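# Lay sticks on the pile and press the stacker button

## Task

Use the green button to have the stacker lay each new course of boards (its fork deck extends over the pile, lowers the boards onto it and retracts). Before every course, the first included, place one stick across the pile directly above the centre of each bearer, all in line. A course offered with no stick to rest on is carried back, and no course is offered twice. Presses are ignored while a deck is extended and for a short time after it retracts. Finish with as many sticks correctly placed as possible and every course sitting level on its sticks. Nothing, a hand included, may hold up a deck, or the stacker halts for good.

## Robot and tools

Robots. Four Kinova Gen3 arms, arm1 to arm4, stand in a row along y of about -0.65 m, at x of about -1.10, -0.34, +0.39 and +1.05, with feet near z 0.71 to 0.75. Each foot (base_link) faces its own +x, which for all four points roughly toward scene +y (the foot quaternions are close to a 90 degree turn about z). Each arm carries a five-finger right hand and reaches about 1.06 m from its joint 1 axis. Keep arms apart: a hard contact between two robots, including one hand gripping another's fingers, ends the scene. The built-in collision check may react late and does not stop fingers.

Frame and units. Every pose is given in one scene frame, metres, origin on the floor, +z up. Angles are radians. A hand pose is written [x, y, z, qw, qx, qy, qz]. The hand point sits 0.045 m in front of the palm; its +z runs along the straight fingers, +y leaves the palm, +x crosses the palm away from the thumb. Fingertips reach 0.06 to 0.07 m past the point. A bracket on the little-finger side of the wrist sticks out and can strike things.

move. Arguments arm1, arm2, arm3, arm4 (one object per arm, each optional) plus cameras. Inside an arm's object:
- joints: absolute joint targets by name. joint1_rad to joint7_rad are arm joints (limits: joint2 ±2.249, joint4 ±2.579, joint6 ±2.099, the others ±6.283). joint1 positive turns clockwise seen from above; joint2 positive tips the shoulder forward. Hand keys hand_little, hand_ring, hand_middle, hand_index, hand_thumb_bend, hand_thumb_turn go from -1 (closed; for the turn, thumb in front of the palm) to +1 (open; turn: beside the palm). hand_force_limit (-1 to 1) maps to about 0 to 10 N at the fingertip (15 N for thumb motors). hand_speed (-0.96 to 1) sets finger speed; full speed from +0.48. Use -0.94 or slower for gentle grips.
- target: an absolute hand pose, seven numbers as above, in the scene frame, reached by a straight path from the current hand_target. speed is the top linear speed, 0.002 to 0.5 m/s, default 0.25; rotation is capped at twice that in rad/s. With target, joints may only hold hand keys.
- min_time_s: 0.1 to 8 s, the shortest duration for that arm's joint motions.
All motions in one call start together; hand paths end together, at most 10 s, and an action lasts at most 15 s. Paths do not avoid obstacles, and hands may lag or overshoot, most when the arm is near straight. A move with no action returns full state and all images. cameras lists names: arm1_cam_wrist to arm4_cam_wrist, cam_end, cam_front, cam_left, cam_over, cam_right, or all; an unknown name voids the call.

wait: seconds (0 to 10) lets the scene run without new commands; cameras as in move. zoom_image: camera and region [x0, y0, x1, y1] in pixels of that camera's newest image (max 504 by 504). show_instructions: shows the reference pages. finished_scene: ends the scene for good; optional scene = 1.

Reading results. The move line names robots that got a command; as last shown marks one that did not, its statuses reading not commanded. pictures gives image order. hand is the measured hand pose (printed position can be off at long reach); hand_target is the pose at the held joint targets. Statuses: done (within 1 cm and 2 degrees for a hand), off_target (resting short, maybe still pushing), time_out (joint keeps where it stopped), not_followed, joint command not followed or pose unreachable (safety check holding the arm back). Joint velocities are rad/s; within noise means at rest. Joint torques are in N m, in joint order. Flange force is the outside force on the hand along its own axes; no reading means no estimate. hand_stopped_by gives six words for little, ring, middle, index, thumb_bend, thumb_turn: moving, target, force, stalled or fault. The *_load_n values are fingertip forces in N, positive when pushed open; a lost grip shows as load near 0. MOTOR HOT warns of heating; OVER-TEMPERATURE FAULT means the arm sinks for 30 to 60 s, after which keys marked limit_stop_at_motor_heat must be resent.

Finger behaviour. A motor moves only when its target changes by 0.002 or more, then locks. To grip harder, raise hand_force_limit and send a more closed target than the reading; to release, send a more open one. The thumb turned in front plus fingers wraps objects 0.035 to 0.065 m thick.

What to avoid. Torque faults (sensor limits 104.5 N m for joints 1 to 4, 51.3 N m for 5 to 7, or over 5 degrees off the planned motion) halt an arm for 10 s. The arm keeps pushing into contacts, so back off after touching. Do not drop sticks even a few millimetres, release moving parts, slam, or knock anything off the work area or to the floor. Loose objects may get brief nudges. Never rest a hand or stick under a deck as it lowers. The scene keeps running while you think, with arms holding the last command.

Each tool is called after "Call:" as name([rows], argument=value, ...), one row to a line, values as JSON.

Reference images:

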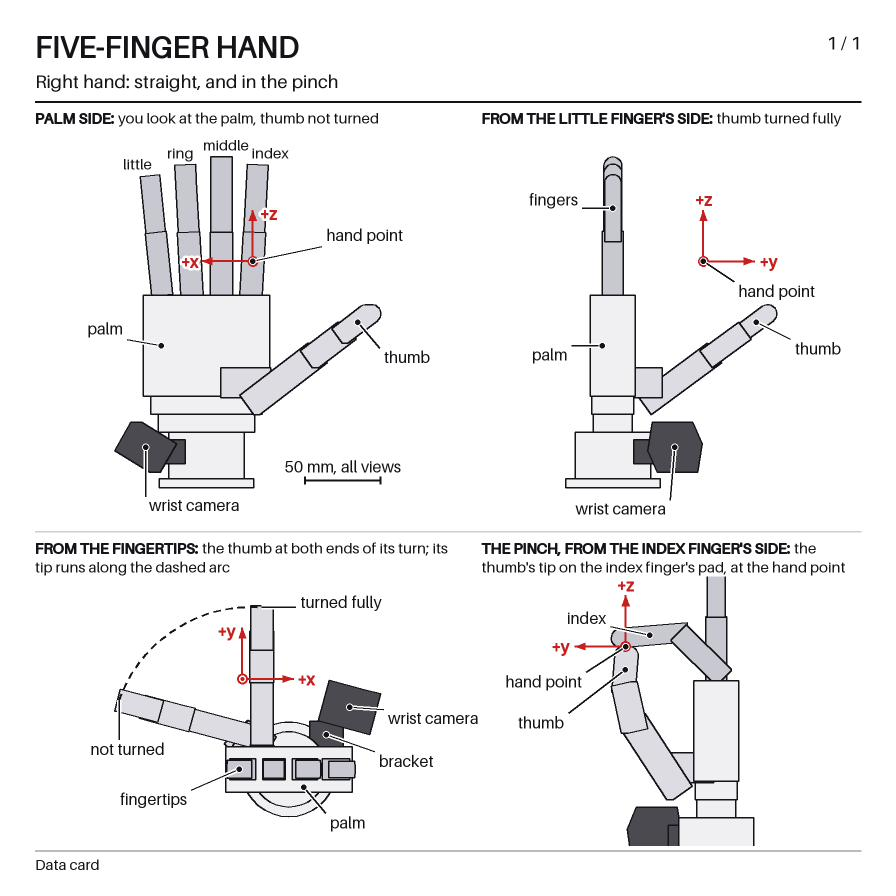

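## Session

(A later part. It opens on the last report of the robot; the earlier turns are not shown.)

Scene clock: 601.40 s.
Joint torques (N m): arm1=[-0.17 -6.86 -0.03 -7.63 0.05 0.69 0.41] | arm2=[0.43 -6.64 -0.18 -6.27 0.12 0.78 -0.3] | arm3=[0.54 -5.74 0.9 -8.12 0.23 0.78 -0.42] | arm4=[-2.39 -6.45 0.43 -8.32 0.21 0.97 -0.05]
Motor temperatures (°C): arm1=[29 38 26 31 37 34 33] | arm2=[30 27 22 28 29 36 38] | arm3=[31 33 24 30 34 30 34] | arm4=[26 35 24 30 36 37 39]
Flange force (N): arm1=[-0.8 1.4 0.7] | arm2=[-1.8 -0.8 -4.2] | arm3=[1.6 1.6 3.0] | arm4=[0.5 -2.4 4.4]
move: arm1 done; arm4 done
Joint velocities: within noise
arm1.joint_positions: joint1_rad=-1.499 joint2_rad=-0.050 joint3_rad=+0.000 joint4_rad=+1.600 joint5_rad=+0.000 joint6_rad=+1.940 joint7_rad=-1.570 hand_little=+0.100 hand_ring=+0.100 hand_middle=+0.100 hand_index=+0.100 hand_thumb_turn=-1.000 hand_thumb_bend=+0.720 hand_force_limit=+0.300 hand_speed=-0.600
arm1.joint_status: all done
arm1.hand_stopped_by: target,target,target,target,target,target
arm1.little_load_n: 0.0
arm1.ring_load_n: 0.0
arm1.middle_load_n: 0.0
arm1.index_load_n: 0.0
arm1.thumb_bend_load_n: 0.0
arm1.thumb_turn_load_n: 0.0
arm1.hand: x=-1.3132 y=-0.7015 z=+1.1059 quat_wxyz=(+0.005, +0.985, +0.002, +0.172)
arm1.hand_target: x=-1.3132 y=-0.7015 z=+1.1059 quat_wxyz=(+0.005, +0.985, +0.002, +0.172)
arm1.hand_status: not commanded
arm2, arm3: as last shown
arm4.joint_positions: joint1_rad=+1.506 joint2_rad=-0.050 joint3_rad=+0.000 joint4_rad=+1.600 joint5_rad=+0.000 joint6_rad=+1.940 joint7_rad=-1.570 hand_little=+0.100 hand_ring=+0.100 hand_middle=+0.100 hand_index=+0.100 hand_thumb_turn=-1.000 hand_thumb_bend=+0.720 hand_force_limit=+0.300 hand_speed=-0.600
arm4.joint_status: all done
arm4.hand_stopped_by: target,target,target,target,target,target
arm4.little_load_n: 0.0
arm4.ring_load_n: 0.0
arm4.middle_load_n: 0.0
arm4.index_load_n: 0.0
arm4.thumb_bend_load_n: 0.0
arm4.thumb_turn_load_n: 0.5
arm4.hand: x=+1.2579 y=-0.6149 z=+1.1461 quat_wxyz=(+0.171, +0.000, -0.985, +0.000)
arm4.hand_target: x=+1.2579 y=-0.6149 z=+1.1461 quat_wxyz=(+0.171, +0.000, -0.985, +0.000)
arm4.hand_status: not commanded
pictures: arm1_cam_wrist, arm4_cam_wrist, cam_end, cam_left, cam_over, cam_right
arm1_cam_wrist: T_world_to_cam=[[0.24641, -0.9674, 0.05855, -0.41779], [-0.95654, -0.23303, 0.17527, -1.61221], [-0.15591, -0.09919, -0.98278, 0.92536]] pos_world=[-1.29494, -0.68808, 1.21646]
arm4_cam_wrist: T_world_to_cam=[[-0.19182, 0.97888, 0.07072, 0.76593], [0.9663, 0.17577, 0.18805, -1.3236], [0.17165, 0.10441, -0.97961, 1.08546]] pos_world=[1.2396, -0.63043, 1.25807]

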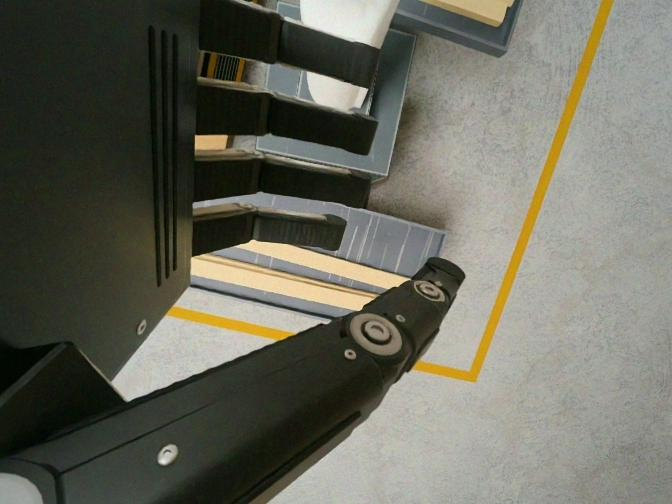

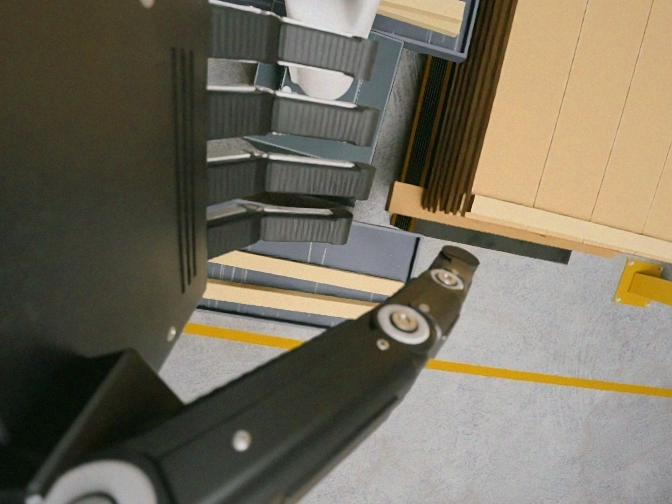

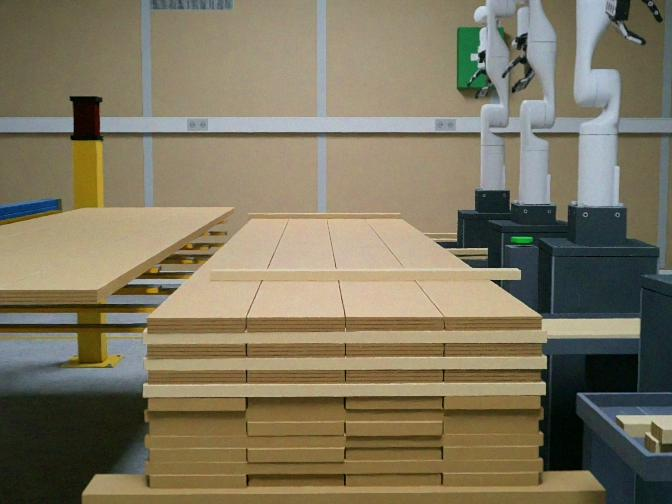

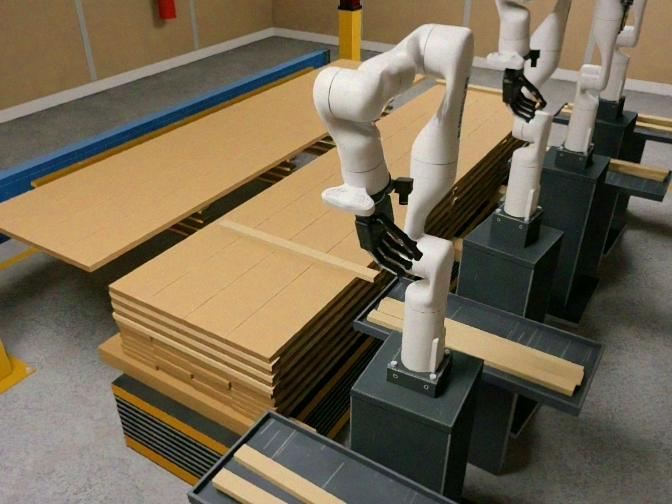

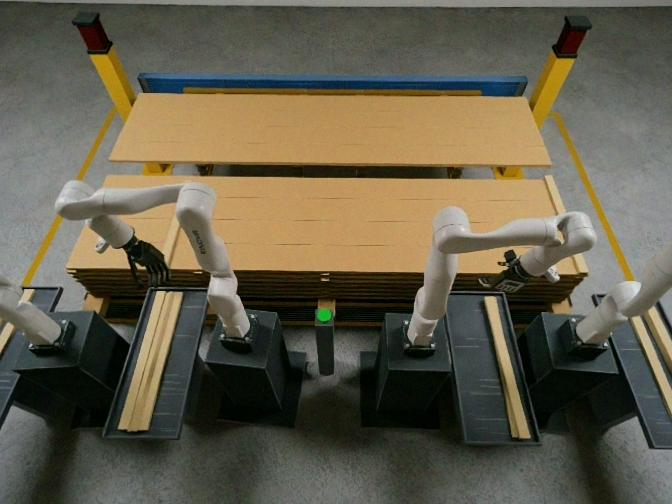

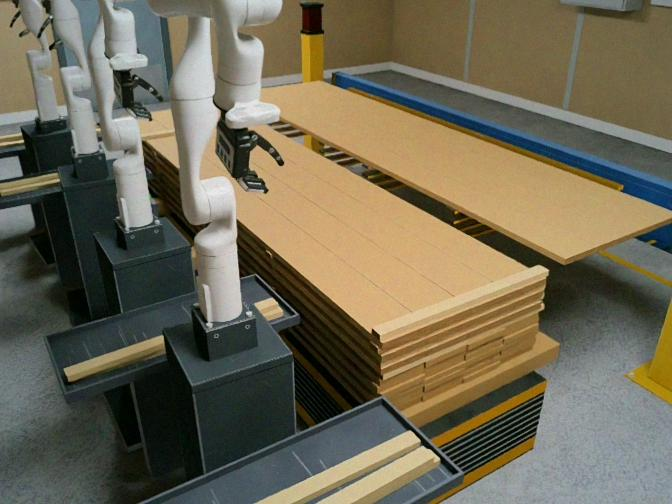

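Call:
move(arm1={"target": [-1.4243, -0.668, 0.69, 0.3163, -0.6484, 0.6223, -0.3036], "speed": 0.25}, arm2={"target": [-0.45, -0.28, 0.84, 0, 0, 0.8988, -0.4384], "speed": 0.25}, arm4={"target": [1.43, -0.7021, 0.69, 0.3007, -0.6164, -0.6541, 0.3191], "speed": 0.25}, cameras=["arm1_cam_wrist", "arm4_cam_wrist", "cam_over"])

Call:
zoom_image(camera="arm1_cam_wrist", region=[340, 320, 520, 480])

Call:
zoom_image(camera="arm1_cam_wrist", region=[510, 60, 672, 200])

Call:
zoom_image(camera="arm4_cam_wrist", region=[340, 320, 520, 480])

Call:
zoom_image(camera="arm4_cam_wrist", region=[510, 60, 672, 200])

Call:
zoom_image(camera="cam_over", region=[60, 160, 330, 300])

Scene clock: 608.80 s.
Joint torques (N m): arm1=[-0.29 -20.04 1.2 -2.99 0.22 1.93 0.34] | arm2=[0.34 -21.09 4.23 -2.66 0.56 1.91 -0.38] | arm3=[0.51 -5.72 0.87 -8.14 0.21 0.82 -0.43] | arm4=[-2.43 -21.88 2.18 -4.05 0.58 2.18 -0.05]
Motor temperatures (°C): arm1=[29 38 26 31 37 34 33] | arm2=[30 27 22 28 29 36 38] | arm3=[31 33 24 30 34 30 34] | arm4=[26 34 24 30 36 37 39]
Flange force (N): arm1=[0.4 1.2 1.8] | arm2=[1.2 3.9 -2.6] | arm3=[1.6 1.4 3.2] | arm4=[-2.9 -0.7 3.5]
move: arm1 done; arm2 done; arm4 done
Joint velocities: within noise
arm1.joint_positions: joint1_rad=-1.701 joint2_rad=+1.067 joint3_rad=+0.142 joint4_rad=+1.506 joint5_rad=-0.144 joint6_rad=+1.493 joint7_rad=-3.095 hand_little=+0.100 hand_ring=+0.100 hand_middle=+0.100 hand_index=+0.100 hand_thumb_turn=-1.000 hand_thumb_bend=+0.720 hand_force_limit=+0.300 hand_speed=-0.600
arm1.joint_status: not commanded
arm1.hand_stopped_by: target,target,target,target,target,target
arm1.little_load_n: 0.0
arm1.ring_load_n: 0.0
arm1.middle_load_n: 0.0
arm1.index_load_n: 0.0
arm1.thumb_bend_load_n: 0.0
arm1.thumb_turn_load_n: 0.0
arm1.hand: x=-1.4243 y=-0.6680 z=+0.6900 quat_wxyz=(-0.316, +0.648, -0.622, +0.304)
arm1.hand_target: x=-1.4243 y=-0.6680 z=+0.6900 quat_wxyz=(-0.316, +0.648, -0.622, +0.304)
arm1.hand_status: done (0.000 m and 0.0 deg from the pose sent, 0.432 m and 93.0 deg at the start)
arm2.joint_positions: joint1_rad=-0.746 joint2_rad=+1.127 joint3_rad=+0.804 joint4_rad=+1.238 joint5_rad=-0.622 joint6_rad=+1.991 joint7_rad=-2.925 hand_little=+0.100 hand_ring=+0.100 hand_middle=+0.100 hand_index=+0.100 hand_thumb_turn=-1.000 hand_thumb_bend=+0.720 hand_force_limit=+0.300 hand_speed=-0.600
arm2.joint_status: not commanded
arm2.hand_stopped_by: target,target,target,target,target,target
arm2.little_load_n: 0.0
arm2.ring_load_n: 0.0
arm2.middle_load_n: 0.0
arm2.index_load_n: 0.0
arm2.thumb_bend_load_n: 0.0
arm2.thumb_turn_load_n: 0.0
arm2.hand: x=-0.4500 y=-0.2800 z=+0.8400 quat_wxyz=(+0.000, +0.000, -0.899, +0.438)
arm2.hand_target: x=-0.4500 y=-0.2800 z=+0.8400 quat_wxyz=(+0.000, +0.000, -0.899, +0.438)
arm2.hand_status: done (0.000 m and 0.0 deg from the pose sent, 0.520 m and 171.4 deg at the start)
arm3: as last shown
arm3.little_load_n: 0.0
arm3.ring_load_n: 0.5
arm4.joint_positions: joint1_rad=+1.382 joint2_rad=+1.236 joint3_rad=+0.196 joint4_rad=+1.226 joint5_rad=-0.113 joint6_rad=+1.606 joint7_rad=-2.998 hand_little=+0.100 hand_ring=+0.100 hand_middle=+0.100 hand_index=+0.100 hand_thumb_turn=-1.000 hand_thumb_bend=+0.720 hand_force_limit=+0.300 hand_speed=-0.600
arm4.joint_status: not commanded
arm4.hand_stopped_by: target,target,target,target,target,target
arm4.little_load_n: 0.0
arm4.ring_load_n: 0.0
arm4.middle_load_n: 0.0
arm4.index_load_n: 0.0
arm4.thumb_bend_load_n: 0.0
arm4.thumb_turn_load_n: 0.0
arm4.hand: x=+1.4300 y=-0.7021 z=+0.6900 quat_wxyz=(+0.301, -0.616, -0.654, +0.319)
arm4.hand_target: x=+1.4300 y=-0.7021 z=+0.6900 quat_wxyz=(+0.301, -0.616, -0.654, +0.319)
arm4.hand_status: done (0.000 m and 0.0 deg from the pose sent, 0.495 m and 91.8 deg at the start)
arm1_cam_wrist: T_world_to_cam=[[-0.55661, -0.27, -0.78568, -0.42898], [-0.56146, 0.8193, 0.11621, -0.33135], [0.61233, 0.50581, -0.60762, 1.74214]] pos_world=[-1.49158, -0.72554, 0.76004]
arm4_cam_wrist: T_world_to_cam=[[0.59104, 0.23936, -0.77031, -0.14184], [0.55346, -0.81505, 0.17139, -1.48253], [-0.58682, -0.52763, -0.6142, 1.00686]] pos_world=[1.4952, -0.64314, 0.76324]

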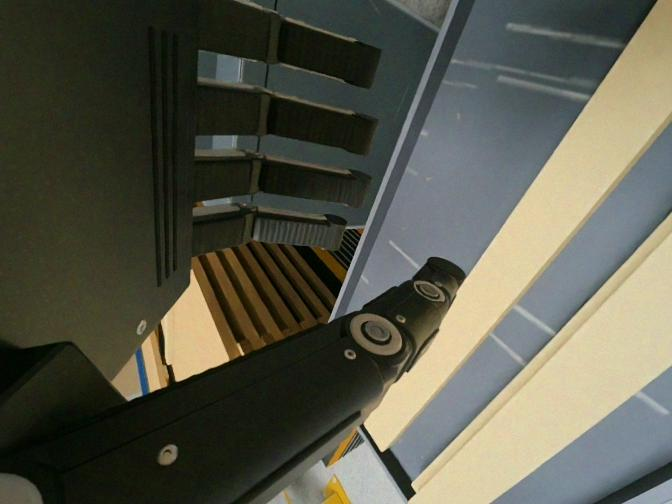

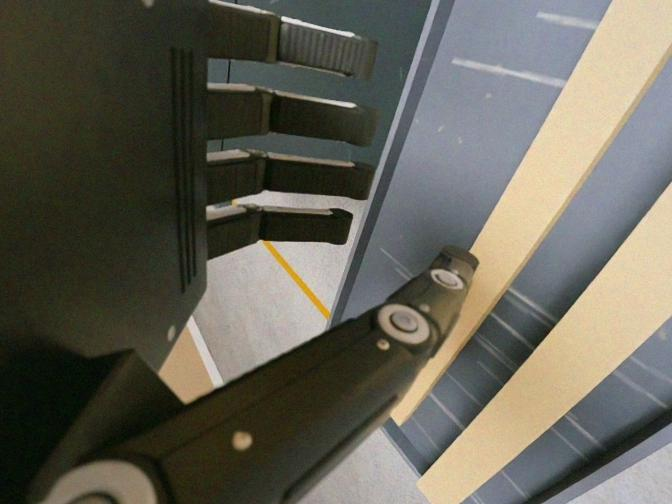

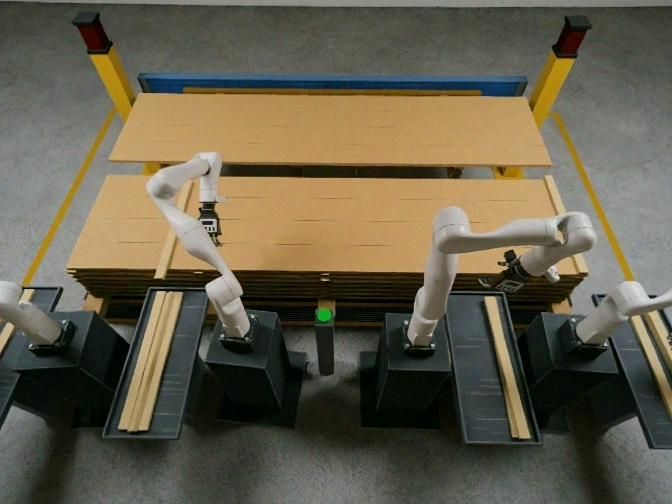

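Scaled by 2.800 from the camera's image (finer frame: 960x720).

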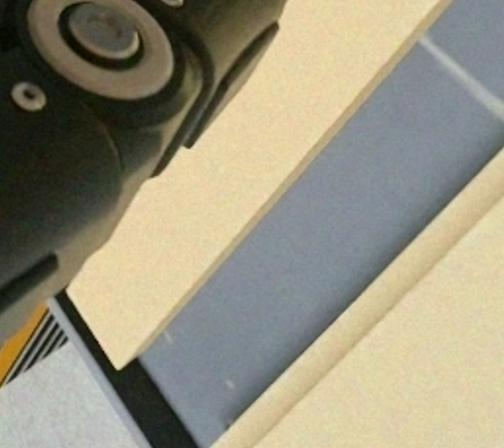

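Scaled by 3.111 from the camera's image (finer frame: 960x720).

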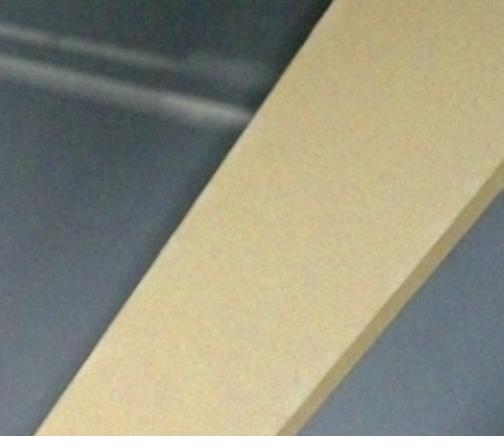

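Scaled by 2.800 from the camera's image (finer frame: 960x720).

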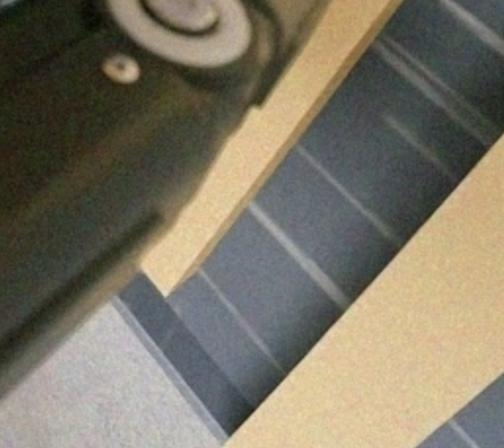

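Scaled by 3.111 from the camera's image (finer frame: 960x720).

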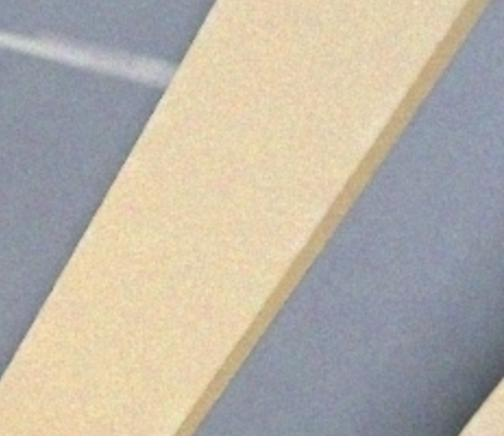

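Scaled by 1.867 from the camera's image (finer frame: 960x720).

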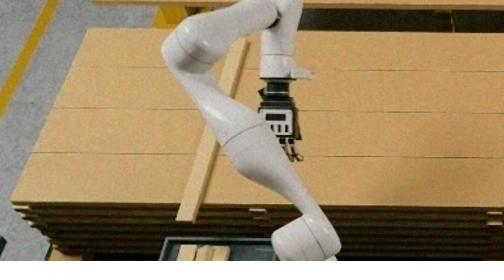

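Call:
move(arm1={"target": [-1.4242, -0.6442, 0.60, 0.3095, -0.6344, 0.6366, -0.3105], "speed": 0.15}, arm2={"target": [-0.7614, -0.0645, 0.74, 0.3070, -0.6294, -0.6416, 0.3130], "speed": 0.25}, arm4={"target": [1.4222, -0.6881, 0.60, 0.3077, -0.6308, -0.6402, 0.3123], "speed": 0.15}, cameras=["arm1_cam_wrist", "arm2_cam_wrist", "arm4_cam_wrist", "cam_over"])

Call:
zoom_image(camera="arm2_cam_wrist", region=[340, 320, 520, 480])

Call:
zoom_image(camera="arm2_cam_wrist", region=[510, 60, 672, 200])

Scene clock: 615.47 s.
Joint torques (N m): arm1=[-0.24 -20.66 1.37 -2.16 0.24 1.89 0.4] | arm2=[0.38 -26.41 2.71 -4.69 -1.42 0.84 -0.37] | arm3=[0.54 -5.75 0.83 -8.13 0.23 0.77 -0.43] | arm4=[-2.35 -21.98 1.96 -3.39 0.48 2.14 -0.08]
Motor temperatures (°C): arm1=[29 38 26 31 37 34 33] | arm2=[30 27 22 28 29 36 38] | arm3=[31 33 24 30 33 30 34] | arm4=[26 34 24 30 36 37 39]
Flange force (N): arm1=[0.6 0.9 1.8] | arm2=[5.9 0.9 3.7] | arm3=[1.6 1.4 3.0] | arm4=[-2.9 -1.5 3.0]
move: arm1 done; arm2 done; arm4 done
Joint velocities: within noise
arm1.joint_positions: joint1_rad=-1.638 joint2_rad=+1.254 joint3_rad=+0.143 joint4_rad=+1.437 joint5_rad=-0.158 joint6_rad=+1.376 joint7_rad=-3.070 hand_little=+0.100 hand_ring=+0.100 hand_middle=+0.100 hand_index=+0.100 hand_thumb_turn=-1.000 hand_thumb_bend=+0.720 hand_force_limit=+0.300 hand_speed=-0.600
arm1.joint_status: not commanded
arm1.hand_stopped_by: target,target,target,target,target,target
arm1.little_load_n: 0.0
arm1.ring_load_n: 0.0
arm1.middle_load_n: 0.0
arm1.index_load_n: 0.0
arm1.thumb_bend_load_n: 0.0
arm1.thumb_turn_load_n: 0.0
arm1.hand: x=-1.4242 y=-0.6442 z=+0.6000 quat_wxyz=(-0.310, +0.634, -0.637, +0.311)
arm1.hand_target: x=-1.4242 y=-0.6442 z=+0.6000 quat_wxyz=(-0.310, +0.634, -0.637, +0.311)
arm1.hand_status: done (0.000 m and 0.0 deg from the pose sent, 0.093 m and 2.5 deg at the start)
arm2.joint_positions: joint1_rad=-0.710 joint2_rad=+1.343 joint3_rad=+0.668 joint4_rad=+0.959 joint5_rad=-1.728 joint6_rad=+1.284 joint7_rad=-4.274 hand_little=+0.100 hand_ring=+0.100 hand_middle=+0.100 hand_index=+0.100 hand_thumb_turn=-1.000 hand_thumb_bend=+0.720 hand_force_limit=+0.300 hand_speed=-0.600
arm2.joint_status: not commanded
arm2.hand_stopped_by: target,target,target,target,target,target
arm2.little_load_n: 0.0
arm2.ring_load_n: 0.0
arm2.middle_load_n: 0.0
arm2.index_load_n: 0.0
arm2.thumb_bend_load_n: 0.0
arm2.thumb_turn_load_n: 0.0
arm2.hand: x=-0.7614 y=-0.0645 z=+0.7400 quat_wxyz=(+0.307, -0.629, -0.642, +0.313)
arm2.hand_target: x=-0.7614 y=-0.0645 z=+0.7400 quat_wxyz=(+0.307, -0.629, -0.642, +0.313)
arm2.hand_status: done (0.000 m and 0.0 deg from the pose sent, 0.392 m and 88.9 deg at the start)
arm3: as last shown
arm3.ring_load_n: 0.0
arm4.joint_positions: joint1_rad=+1.386 joint2_rad=+1.409 joint3_rad=+0.174 joint4_rad=+1.151 joint5_rad=-0.166 joint6_rad=+1.511 joint7_rad=-3.041 hand_little=+0.100 hand_ring=+0.100 hand_middle=+0.100 hand_index=+0.100 hand_thumb_turn=-1.000 hand_thumb_bend=+0.720 hand_force_limit=+0.300 hand_speed=-0.600
arm4.joint_status: not commanded
arm4.hand_stopped_by: target,target,target,target,target,target
arm4.little_load_n: 0.0
arm4.ring_load_n: 0.0
arm4.middle_load_n: 0.0
arm4.index_load_n: -0.5
arm4.thumb_bend_load_n: 0.0
arm4.thumb_turn_load_n: 0.0
arm4.hand: x=+1.4222 y=-0.6881 z=+0.6000 quat_wxyz=(+0.308, -0.631, -0.640, +0.312)
arm4.hand_target: x=+1.4222 y=-0.6881 z=+0.6000 quat_wxyz=(+0.308, -0.631, -0.640, +0.312)
arm4.hand_status: done (0.000 m and 0.0 deg from the pose sent, 0.091 m and 2.6 deg at the start)
arm1_cam_wrist: T_world_to_cam=[[-0.56815, -0.24483, -0.78566, -0.49342], [-0.52442, 0.84346, 0.1164, -0.27213], [0.63418, 0.47815, -0.60761, 1.68862]] pos_world=[-1.49393, -0.69868, 0.67004]
arm2_cam_wrist: T_world_to_cam=[[0.61473, 0.25772, -0.74544, 1.03559], [0.5203, -0.84281, 0.13768, 0.24541], [-0.59279, -0.47249, -0.6522, 0.11403]] pos_world=[-0.69671, -0.00618, 0.81256]
arm4_cam_wrist: T_world_to_cam=[[0.60117, 0.21271, -0.77029, -0.24269], [0.5166, -0.83887, 0.17152, -1.41544], [-0.60969, -0.50104, -0.61419, 1.00523]] pos_world=[1.48999, -0.63208, 0.67324]

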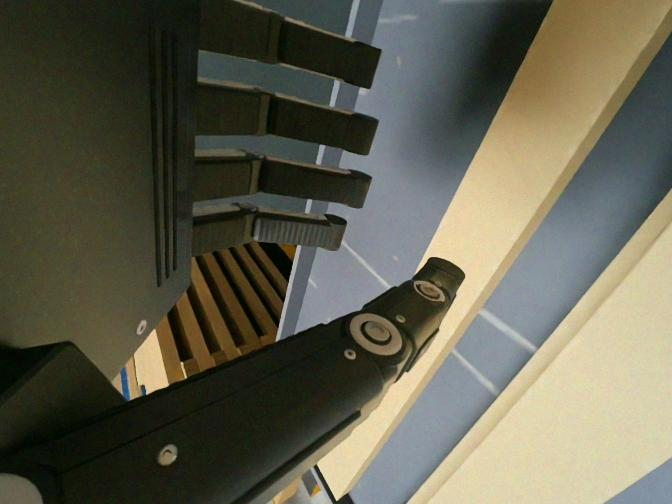

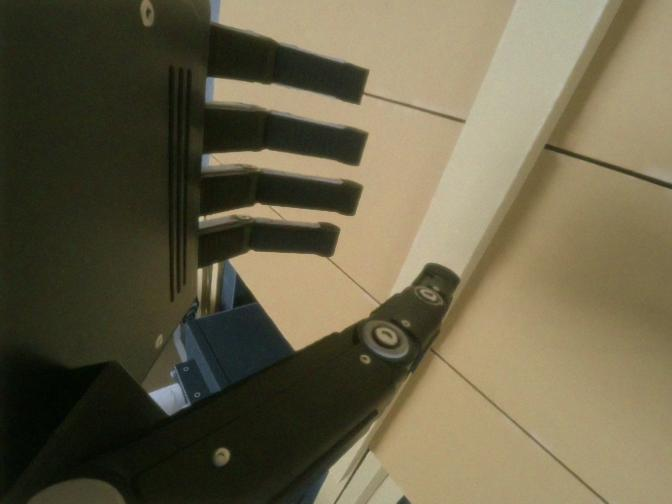

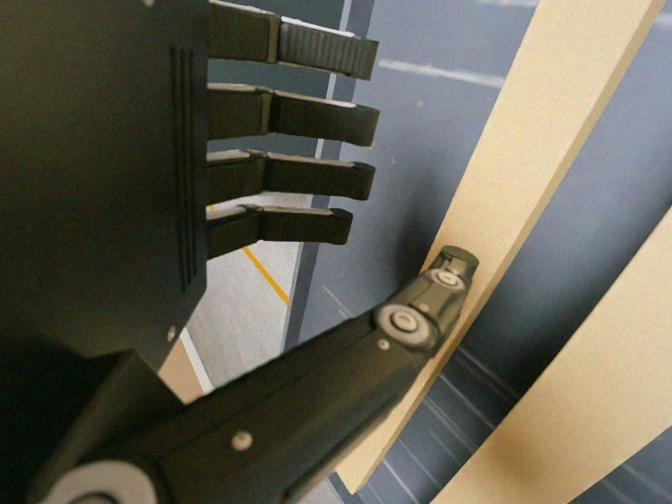

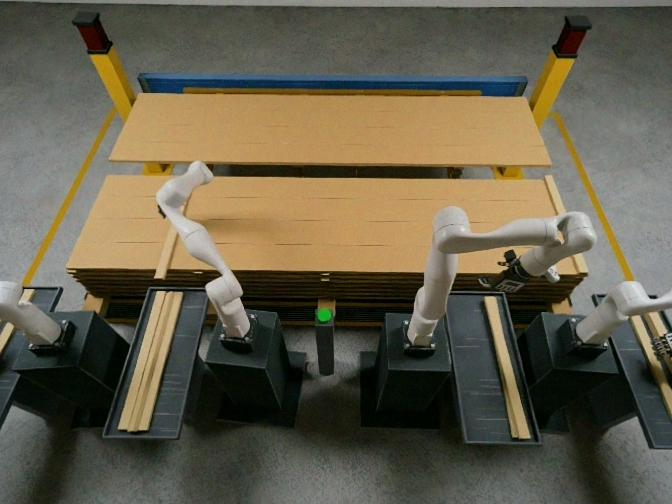

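Scaled by 2.800 from the camera's image (finer frame: 960x720).

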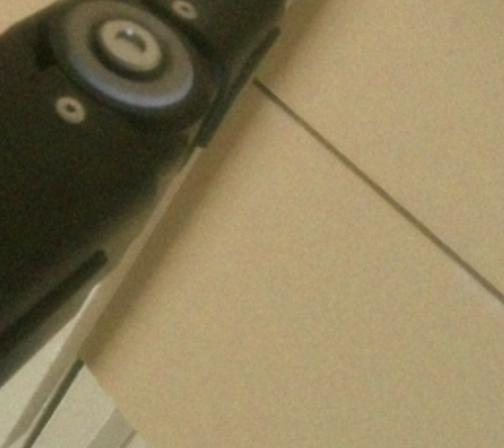

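Scaled by 3.111 from the camera's image (finer frame: 960x720).

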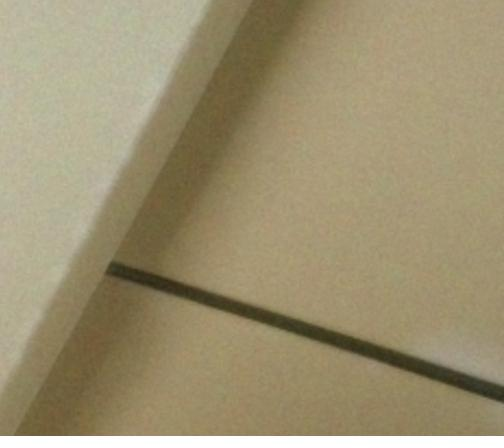

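Call:
zoom_image(camera="arm2_cam_wrist", region=[380, 0, 620, 240])

Call:
zoom_image(camera="cam_over", region=[130, 170, 250, 290])

Scaled by 2.100 from the camera's image (finer frame: 960x720).

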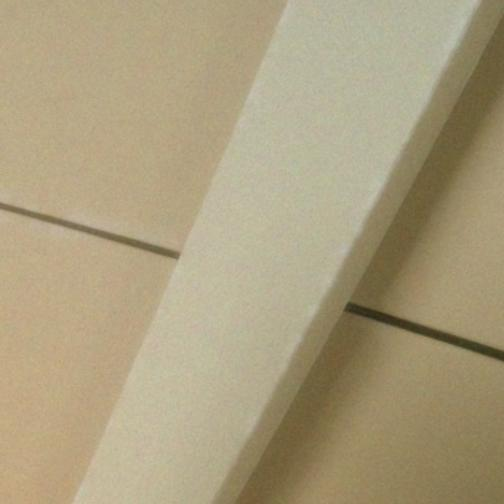

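Scaled by 4.200 from the camera's image (finer frame: 960x720).

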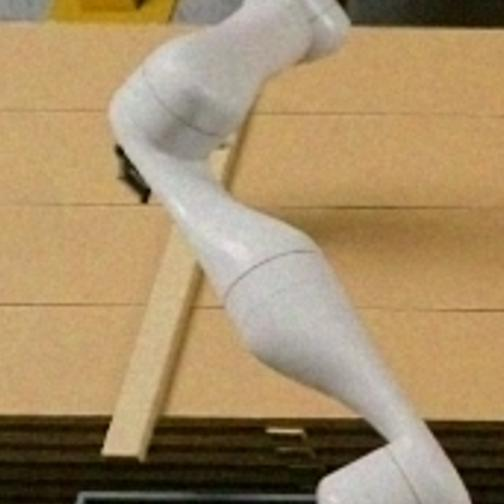

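Call:
zoom_image(camera="cam_over", region=[530, 165, 600, 285])

Call:
zoom_image(camera="cam_over", region=[60, 165, 130, 285])

Scaled by 4.200 from the camera's image (finer frame: 960x720).

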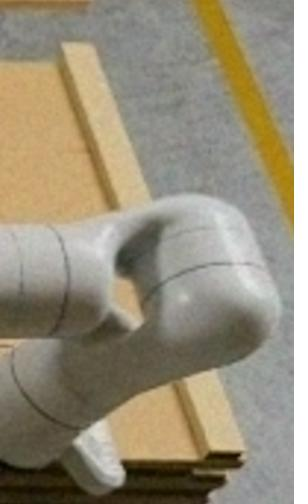

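Scaled by 4.200 from the camera's image (finer frame: 960x720).

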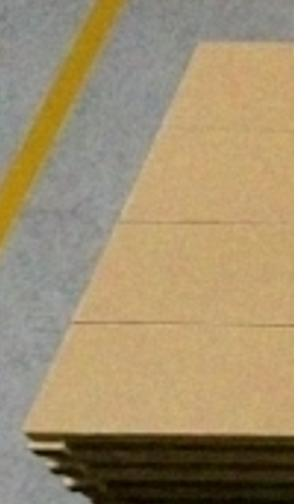

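Call:
move(cameras=["cam_end", "cam_front", "cam_right"])

Call:
zoom_image(camera="cam_end", region=[120, 300, 570, 500])

Call:
zoom_image(camera="cam_right", region=[340, 240, 580, 440])

Call:
zoom_image(camera="cam_front", region=[100, 200, 350, 330])

Call:
zoom_image(camera="cam_front", region=[330, 200, 580, 330])

Scene clock: 618.67 s.
Joint torques (N m): arm1=[-0.24 -20.63 1.37 -2.21 0.3 1.93 0.39] | arm2=[0.35 -26.39 2.68 -4.71 -1.43 0.84 -0.36] | arm3=[0.56 -5.76 0.84 -8.12 0.21 0.78 -0.45] | arm4=[-2.39 -22 2 -3.39 0.5 2.12 -0.03]
Motor temperatures (°C): arm1=[29 38 26 31 37 34 33] | arm2=[30 27 22 28 29 36 38] | arm3=[31 33 24 30 33 30 34] | arm4=[26 34 24 30 36 37 39]
Flange force (N): arm1=[0.6 0.6 2.1] | arm2=[5.8 0.9 3.6] | arm3=[1.6 1.4 3.0] | arm4=[-2.9 -1.5 3.0]
Joint velocities: within noise
arm1.joint_positions: joint1_rad=-1.638 joint2_rad=+1.254 joint3_rad=+0.143 joint4_rad=+1.437 joint5_rad=-0.158 joint6_rad=+1.376 joint7_rad=-3.070 hand_little=+0.100 hand_ring=+0.100 hand_middle=+0.100 hand_index=+0.100 hand_thumb_turn=-1.000 hand_thumb_bend=+0.720 hand_force_limit=+0.300 hand_speed=-0.600
arm1.joint_status: not commanded
arm1.hand_stopped_by: target,target,target,target,target,target
arm1.little_load_n: 0.0
arm1.ring_load_n: 0.0
arm1.middle_load_n: 0.0
arm1.index_load_n: 0.0
arm1.thumb_bend_load_n: 0.0
arm1.thumb_turn_load_n: 0.0
arm1.hand: x=-1.4242 y=-0.6442 z=+0.6000 quat_wxyz=(-0.310, +0.634, -0.637, +0.311) (m; scene frame)
arm1.hand_target: x=-1.4242 y=-0.6442 z=+0.6000 quat_wxyz=(-0.310, +0.634, -0.637, +0.311) (m; scene frame)
arm1.hand_status: done (0.000 m and 0.0 deg from the pose sent, 0.093 m and 2.5 deg at the start)
arm2.joint_positions: joint1_rad=-0.710 joint2_rad=+1.343 joint3_rad=+0.668 joint4_rad=+0.959 joint5_rad=-1.728 joint6_rad=+1.284 joint7_rad=-4.274 hand_little=+0.100 hand_ring=+0.100 hand_middle=+0.100 hand_index=+0.100 hand_thumb_turn=-1.000 hand_thumb_bend=+0.720 hand_force_limit=+0.300 hand_speed=-0.600
arm2.joint_status: not commanded
arm2.hand_stopped_by: target,target,target,target,target,target
arm2.little_load_n: 0.0
arm2.ring_load_n: 0.0
arm2.middle_load_n: 0.0
arm2.index_load_n: 0.0
arm2.thumb_bend_load_n: 0.0
arm2.thumb_turn_load_n: 0.0
arm2.hand: x=-0.7614 y=-0.0645 z=+0.7400 quat_wxyz=(+0.307, -0.629, -0.642, +0.313) (m; scene frame)
arm2.hand_target: x=-0.7614 y=-0.0645 z=+0.7400 quat_wxyz=(+0.307, -0.629, -0.642, +0.313) (m; scene frame)
arm2.hand_status: done (0.000 m and 0.0 deg from the pose sent, 0.392 m and 88.9 deg at the start)
arm3.joint_positions: joint1_rad=+1.564 joint2_rad=-0.050 joint3_rad=+0.000 joint4_rad=+1.600 joint5_rad=+0.000 joint6_rad=+1.940 joint7_rad=-1.570 hand_little=+0.100 hand_ring=+0.100 hand_middle=+0.100 hand_index=+0.100 hand_thumb_turn=-1.000 hand_thumb_bend=+0.720 hand_force_limit=+0.300 hand_speed=-0.600
arm3.joint_status: not commanded
arm3.hand_stopped_by: target,target,target,target,target,target
arm3.little_load_n: 0.0
arm3.ring_load_n: 0.0
arm3.middle_load_n: 0.0
arm3.index_load_n: 0.0
arm3.thumb_bend_load_n: 0.0
arm3.thumb_turn_load_n: 0.0
arm3.hand: x=+0.5933 y=-0.6257 z=+1.1246 quat_wxyz=(+0.166, +0.000, -0.986, -0.002) (m; scene frame)
arm3.hand_target: x=+0.5933 y=-0.6257 z=+1.1246 quat_wxyz=(+0.166, +0.000, -0.986, -0.002) (m; scene frame)
arm3.hand_status: not commanded
arm4.joint_positions: joint1_rad=+1.386 joint2_rad=+1.409 joint3_rad=+0.174 joint4_rad=+1.151 joint5_rad=-0.166 joint6_rad=+1.511 joint7_rad=-3.041 hand_little=+0.100 hand_ring=+0.100 hand_middle=+0.100 hand_index=+0.100 hand_thumb_turn=-1.000 hand_thumb_bend=+0.720 hand_force_limit=+0.300 hand_speed=-0.600
arm4.joint_status: not commanded
arm4.hand_stopped_by: target,target,target,target,target,target
arm4.little_load_n: 0.0
arm4.ring_load_n: 0.0
arm4.middle_load_n: 0.0
arm4.index_load_n: 0.0
arm4.thumb_bend_load_n: 0.0
arm4.thumb_turn_load_n: 0.0
arm4.hand: x=+1.4222 y=-0.6881 z=+0.6000 quat_wxyz=(+0.308, -0.631, -0.640, +0.312) (m; scene frame)
arm4.hand_target: x=+1.4222 y=-0.6881 z=+0.6000 quat_wxyz=(+0.308, -0.631, -0.640, +0.312) (m; scene frame)
arm4.hand_status: done (0.000 m and 0.0 deg from the pose sent, 0.091 m and 2.6 deg at the start)
pictures: cam_end, cam_front, cam_right

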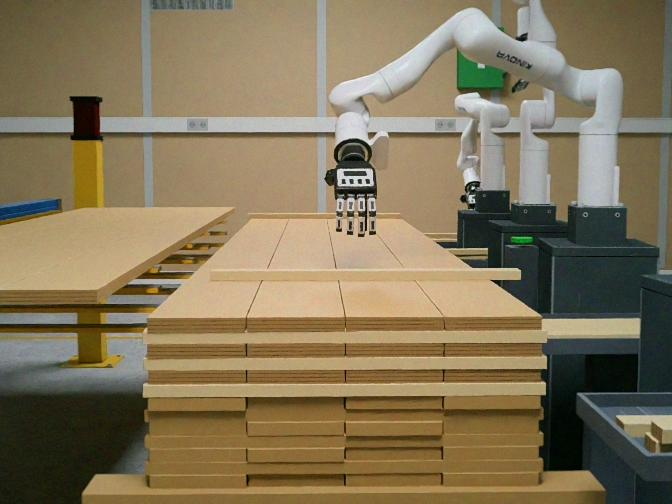

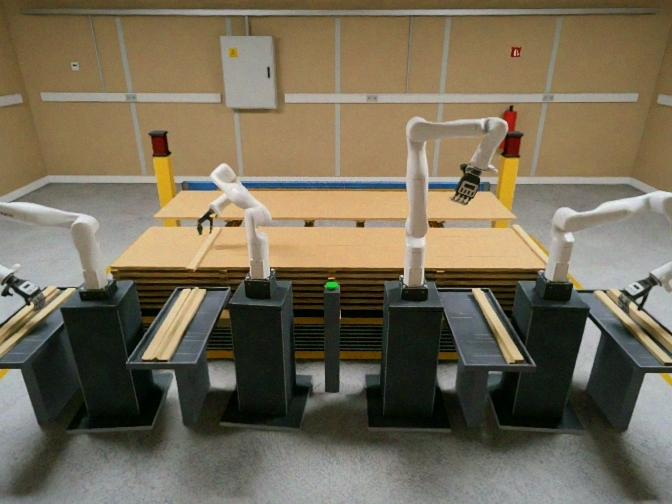

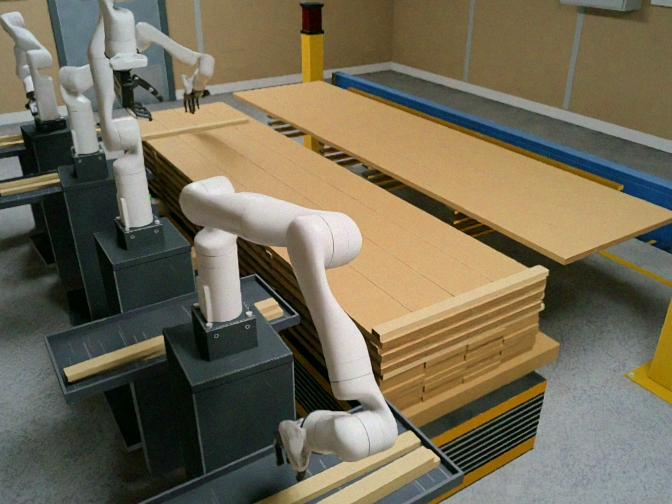

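Scaled by 1.120 from the camera's image (finer frame: 960x720).

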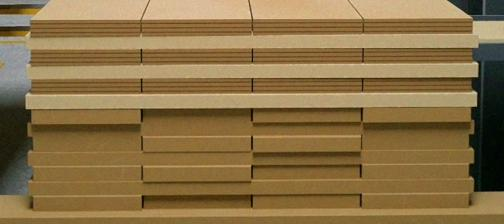

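Scaled by 2.100 from the camera's image (finer frame: 960x720).

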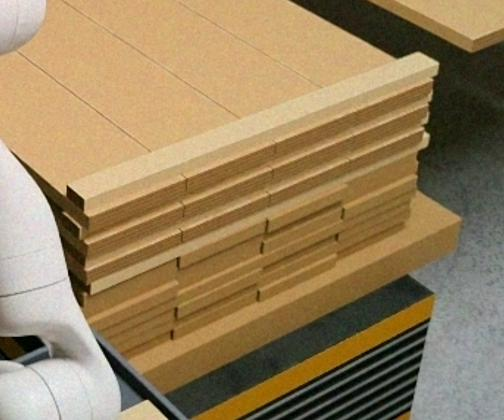

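Scaled by 2.016 from the camera's image (finer frame: 960x720).

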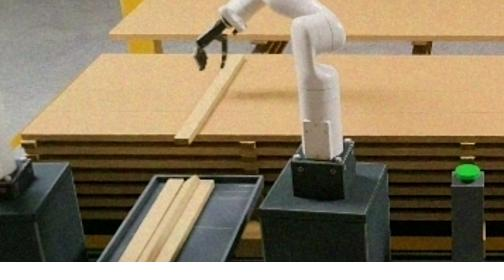

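Scaled by 2.016 from the camera's image (finer frame: 960x720).

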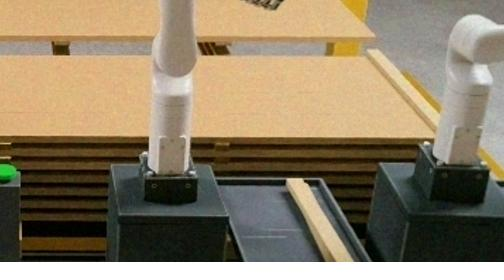

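Call:
move(arm1={"target": [-1.4242, -0.6442, 0.536, 0.3095, -0.6344, 0.6366, -0.3105], "speed": 0.08}, arm2={"target": [-0.7742, -0.067, 0.668, 0.3070, -0.6294, -0.6416, 0.3130], "speed": 0.1}, arm4={"target": [1.4222, -0.6881, 0.535, 0.3077, -0.6308, -0.6402, 0.3123], "speed": 0.08}, cameras=["arm1_cam_wrist", "arm2_cam_wrist", "arm4_cam_wrist", "cam_over"])

Scene clock: 620.40 s.
Joint torques (N m): arm1=[-0.26 -20.92 1.34 -1.84 0.25 1.91 0.34] | arm2=[0.39 -26.73 2.34 -4.61 -1.34 0.91 -0.36] | arm3=[0.53 -5.76 0.82 -8.09 0.23 0.8 -0.43] | arm4=[-2.3 -22.16 1.92 -3.22 0.53 2.18 -0.1]
Motor temperatures (°C): arm1=[29 38 26 31 37 34 33] | arm2=[30 27 22 28 29 36 38] | arm3=[31 33 24 30 33 30 34] | arm4=[26 34 24 30 36 37 39]
Flange force (N): arm1=[0.4 0.3 2.0] | arm2=[5.5 1.4 4.0] | arm3=[1.5 1.4 3.0] | arm4=[-2.8 -2.1 3.1]
move: arm1 done; arm2 done; arm4 done
Joint velocities: within noise
arm1.joint_positions: joint1_rad=-1.630 joint2_rad=+1.394 joint3_rad=+0.134 joint4_rad=+1.350 joint5_rad=-0.168 joint6_rad=+1.324 joint7_rad=-3.071 hand_little=+0.100 hand_ring=+0.100 hand_middle=+0.100 hand_index=+0.100 hand_thumb_turn=-1.000 hand_thumb_bend=+0.720 hand_force_limit=+0.300 hand_speed=-0.600
arm1.joint_status: not commanded
arm1.hand_stopped_by: target,target,target,target,target,target
arm1.little_load_n: 0.0
arm1.ring_load_n: 0.0
arm1.middle_load_n: 0.0
arm1.index_load_n: 0.0
arm1.thumb_bend_load_n: 0.0
arm1.thumb_turn_load_n: 0.0
arm1.hand: x=-1.4242 y=-0.6442 z=+0.5360 quat_wxyz=(-0.310, +0.634, -0.637, +0.311)
arm1.hand_target: x=-1.4242 y=-0.6442 z=+0.5360 quat_wxyz=(-0.310, +0.634, -0.637, +0.311)
arm1.hand_status: done (0.000 m and 0.0 deg from the pose sent, 0.064 m and 0.0 deg at the start)
arm2.joint_positions: joint1_rad=-0.704 joint2_rad=+1.470 joint3_rad=+0.633 joint4_rad=+0.885 joint5_rad=-1.779 joint6_rad=+1.220 joint7_rad=-4.228 hand_little=+0.100 hand_ring=+0.100 hand_middle=+0.100 hand_index=+0.100 hand_thumb_turn=-1.000 hand_thumb_bend=+0.720 hand_force_limit=+0.300 hand_speed=-0.600
arm2.joint_status: not commanded
arm2.hand_stopped_by: target,target,target,target,target,target
arm2.little_load_n: 0.0
arm2.ring_load_n: 0.0
arm2.middle_load_n: 0.5
arm2.index_load_n: 0.0
arm2.thumb_bend_load_n: 0.0
arm2.thumb_turn_load_n: 0.0
arm2.hand: x=-0.7742 y=-0.0670 z=+0.6680 quat_wxyz=(+0.307, -0.629, -0.642, +0.313)
arm2.hand_target: x=-0.7742 y=-0.0670 z=+0.6680 quat_wxyz=(+0.307, -0.629, -0.642, +0.313)
arm2.hand_status: done (0.000 m and 0.0 deg from the pose sent, 0.073 m and 0.0 deg at the start)
arm3: as last shown
arm4.joint_positions: joint1_rad=+1.395 joint2_rad=+1.554 joint3_rad=+0.166 joint4_rad=+1.029 joint5_rad=-0.176 joint6_rad=+1.487 joint7_rad=-3.051 hand_little=+0.100 hand_ring=+0.100 hand_middle=+0.100 hand_index=+0.100 hand_thumb_turn=-1.000 hand_thumb_bend=+0.720 hand_force_limit=+0.300 hand_speed=-0.600
arm4.joint_status: not commanded
arm4.hand_stopped_by: target,target,target,target,target,target
arm4.little_load_n: 0.0
arm4.ring_load_n: 0.0
arm4.middle_load_n: 0.0
arm4.index_load_n: 0.0
arm4.thumb_bend_load_n: 0.0
arm4.thumb_turn_load_n: 0.0
arm4.hand: x=+1.4222 y=-0.6881 z=+0.5350 quat_wxyz=(+0.308, -0.631, -0.640, +0.312)
arm4.hand_target: x=+1.4222 y=-0.6881 z=+0.5350 quat_wxyz=(+0.308, -0.631, -0.640, +0.312)
arm4.hand_status: done (0.000 m and 0.0 deg from the pose sent, 0.065 m and 0.0 deg at the start)
arm1_cam_wrist: T_world_to_cam=[[-0.5681, -0.24479, -0.78571, -0.54357], [-0.52443, 0.84346, 0.1164, -0.2647], [0.63422, 0.47818, -0.60755, 1.64977]] pos_world=[-1.49393, -0.69868, 0.60604]
arm2_cam_wrist: T_world_to_cam=[[0.61476, 0.25783, -0.74538, 0.99041], [0.52028, -0.84284, 0.13756, 0.25995], [-0.59277, -0.47238, -0.65229, 0.05838]] pos_world=[-0.70951, -0.00868, 0.74056]
arm4_cam_wrist: T_world_to_cam=[[0.60122, 0.21275, -0.77024, -0.29284], [0.51659, -0.83888, 0.17151, -1.40427], [-0.60965, -0.50101, -0.61425, 0.96531]] pos_world=[1.48999, -0.63208, 0.60824]

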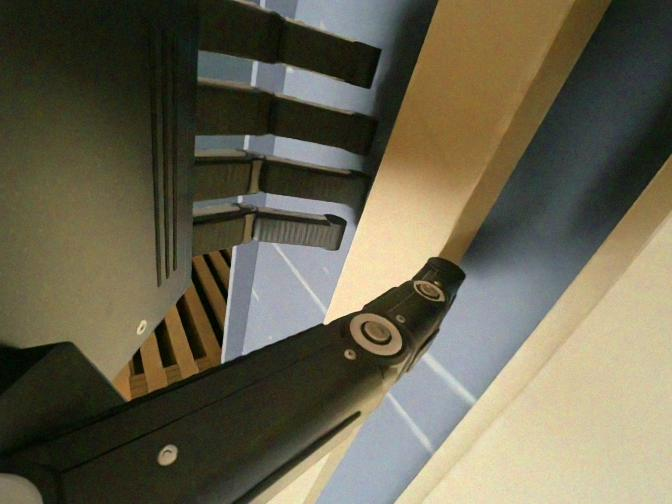

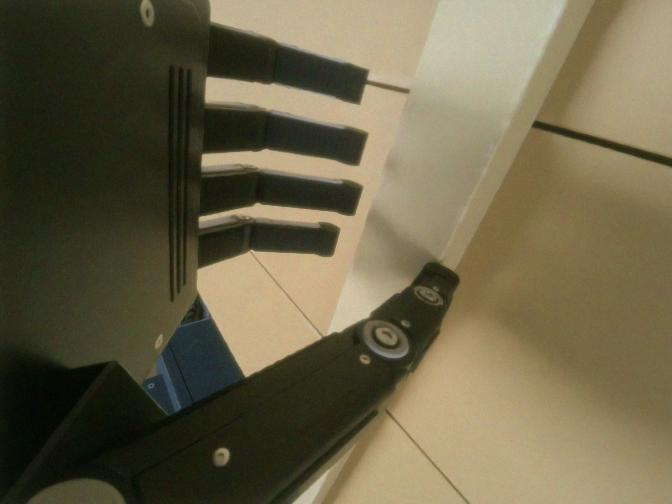

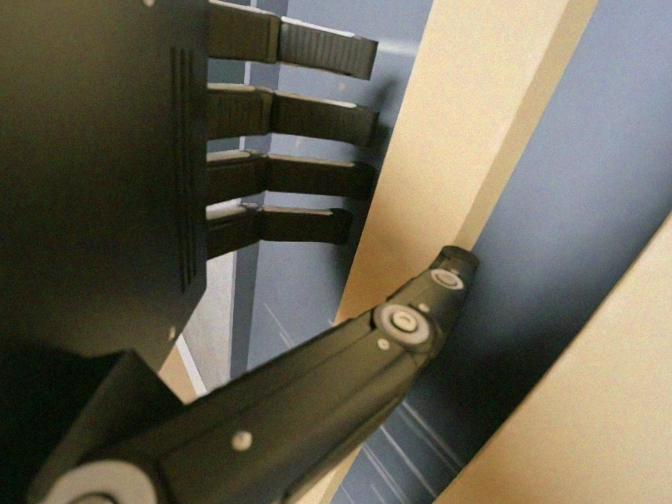

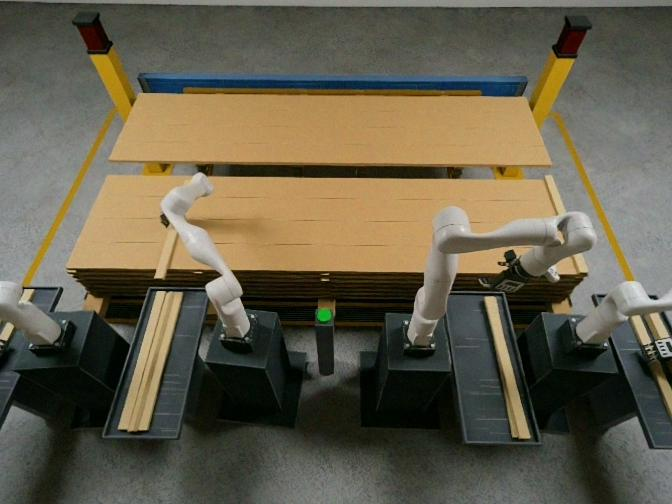

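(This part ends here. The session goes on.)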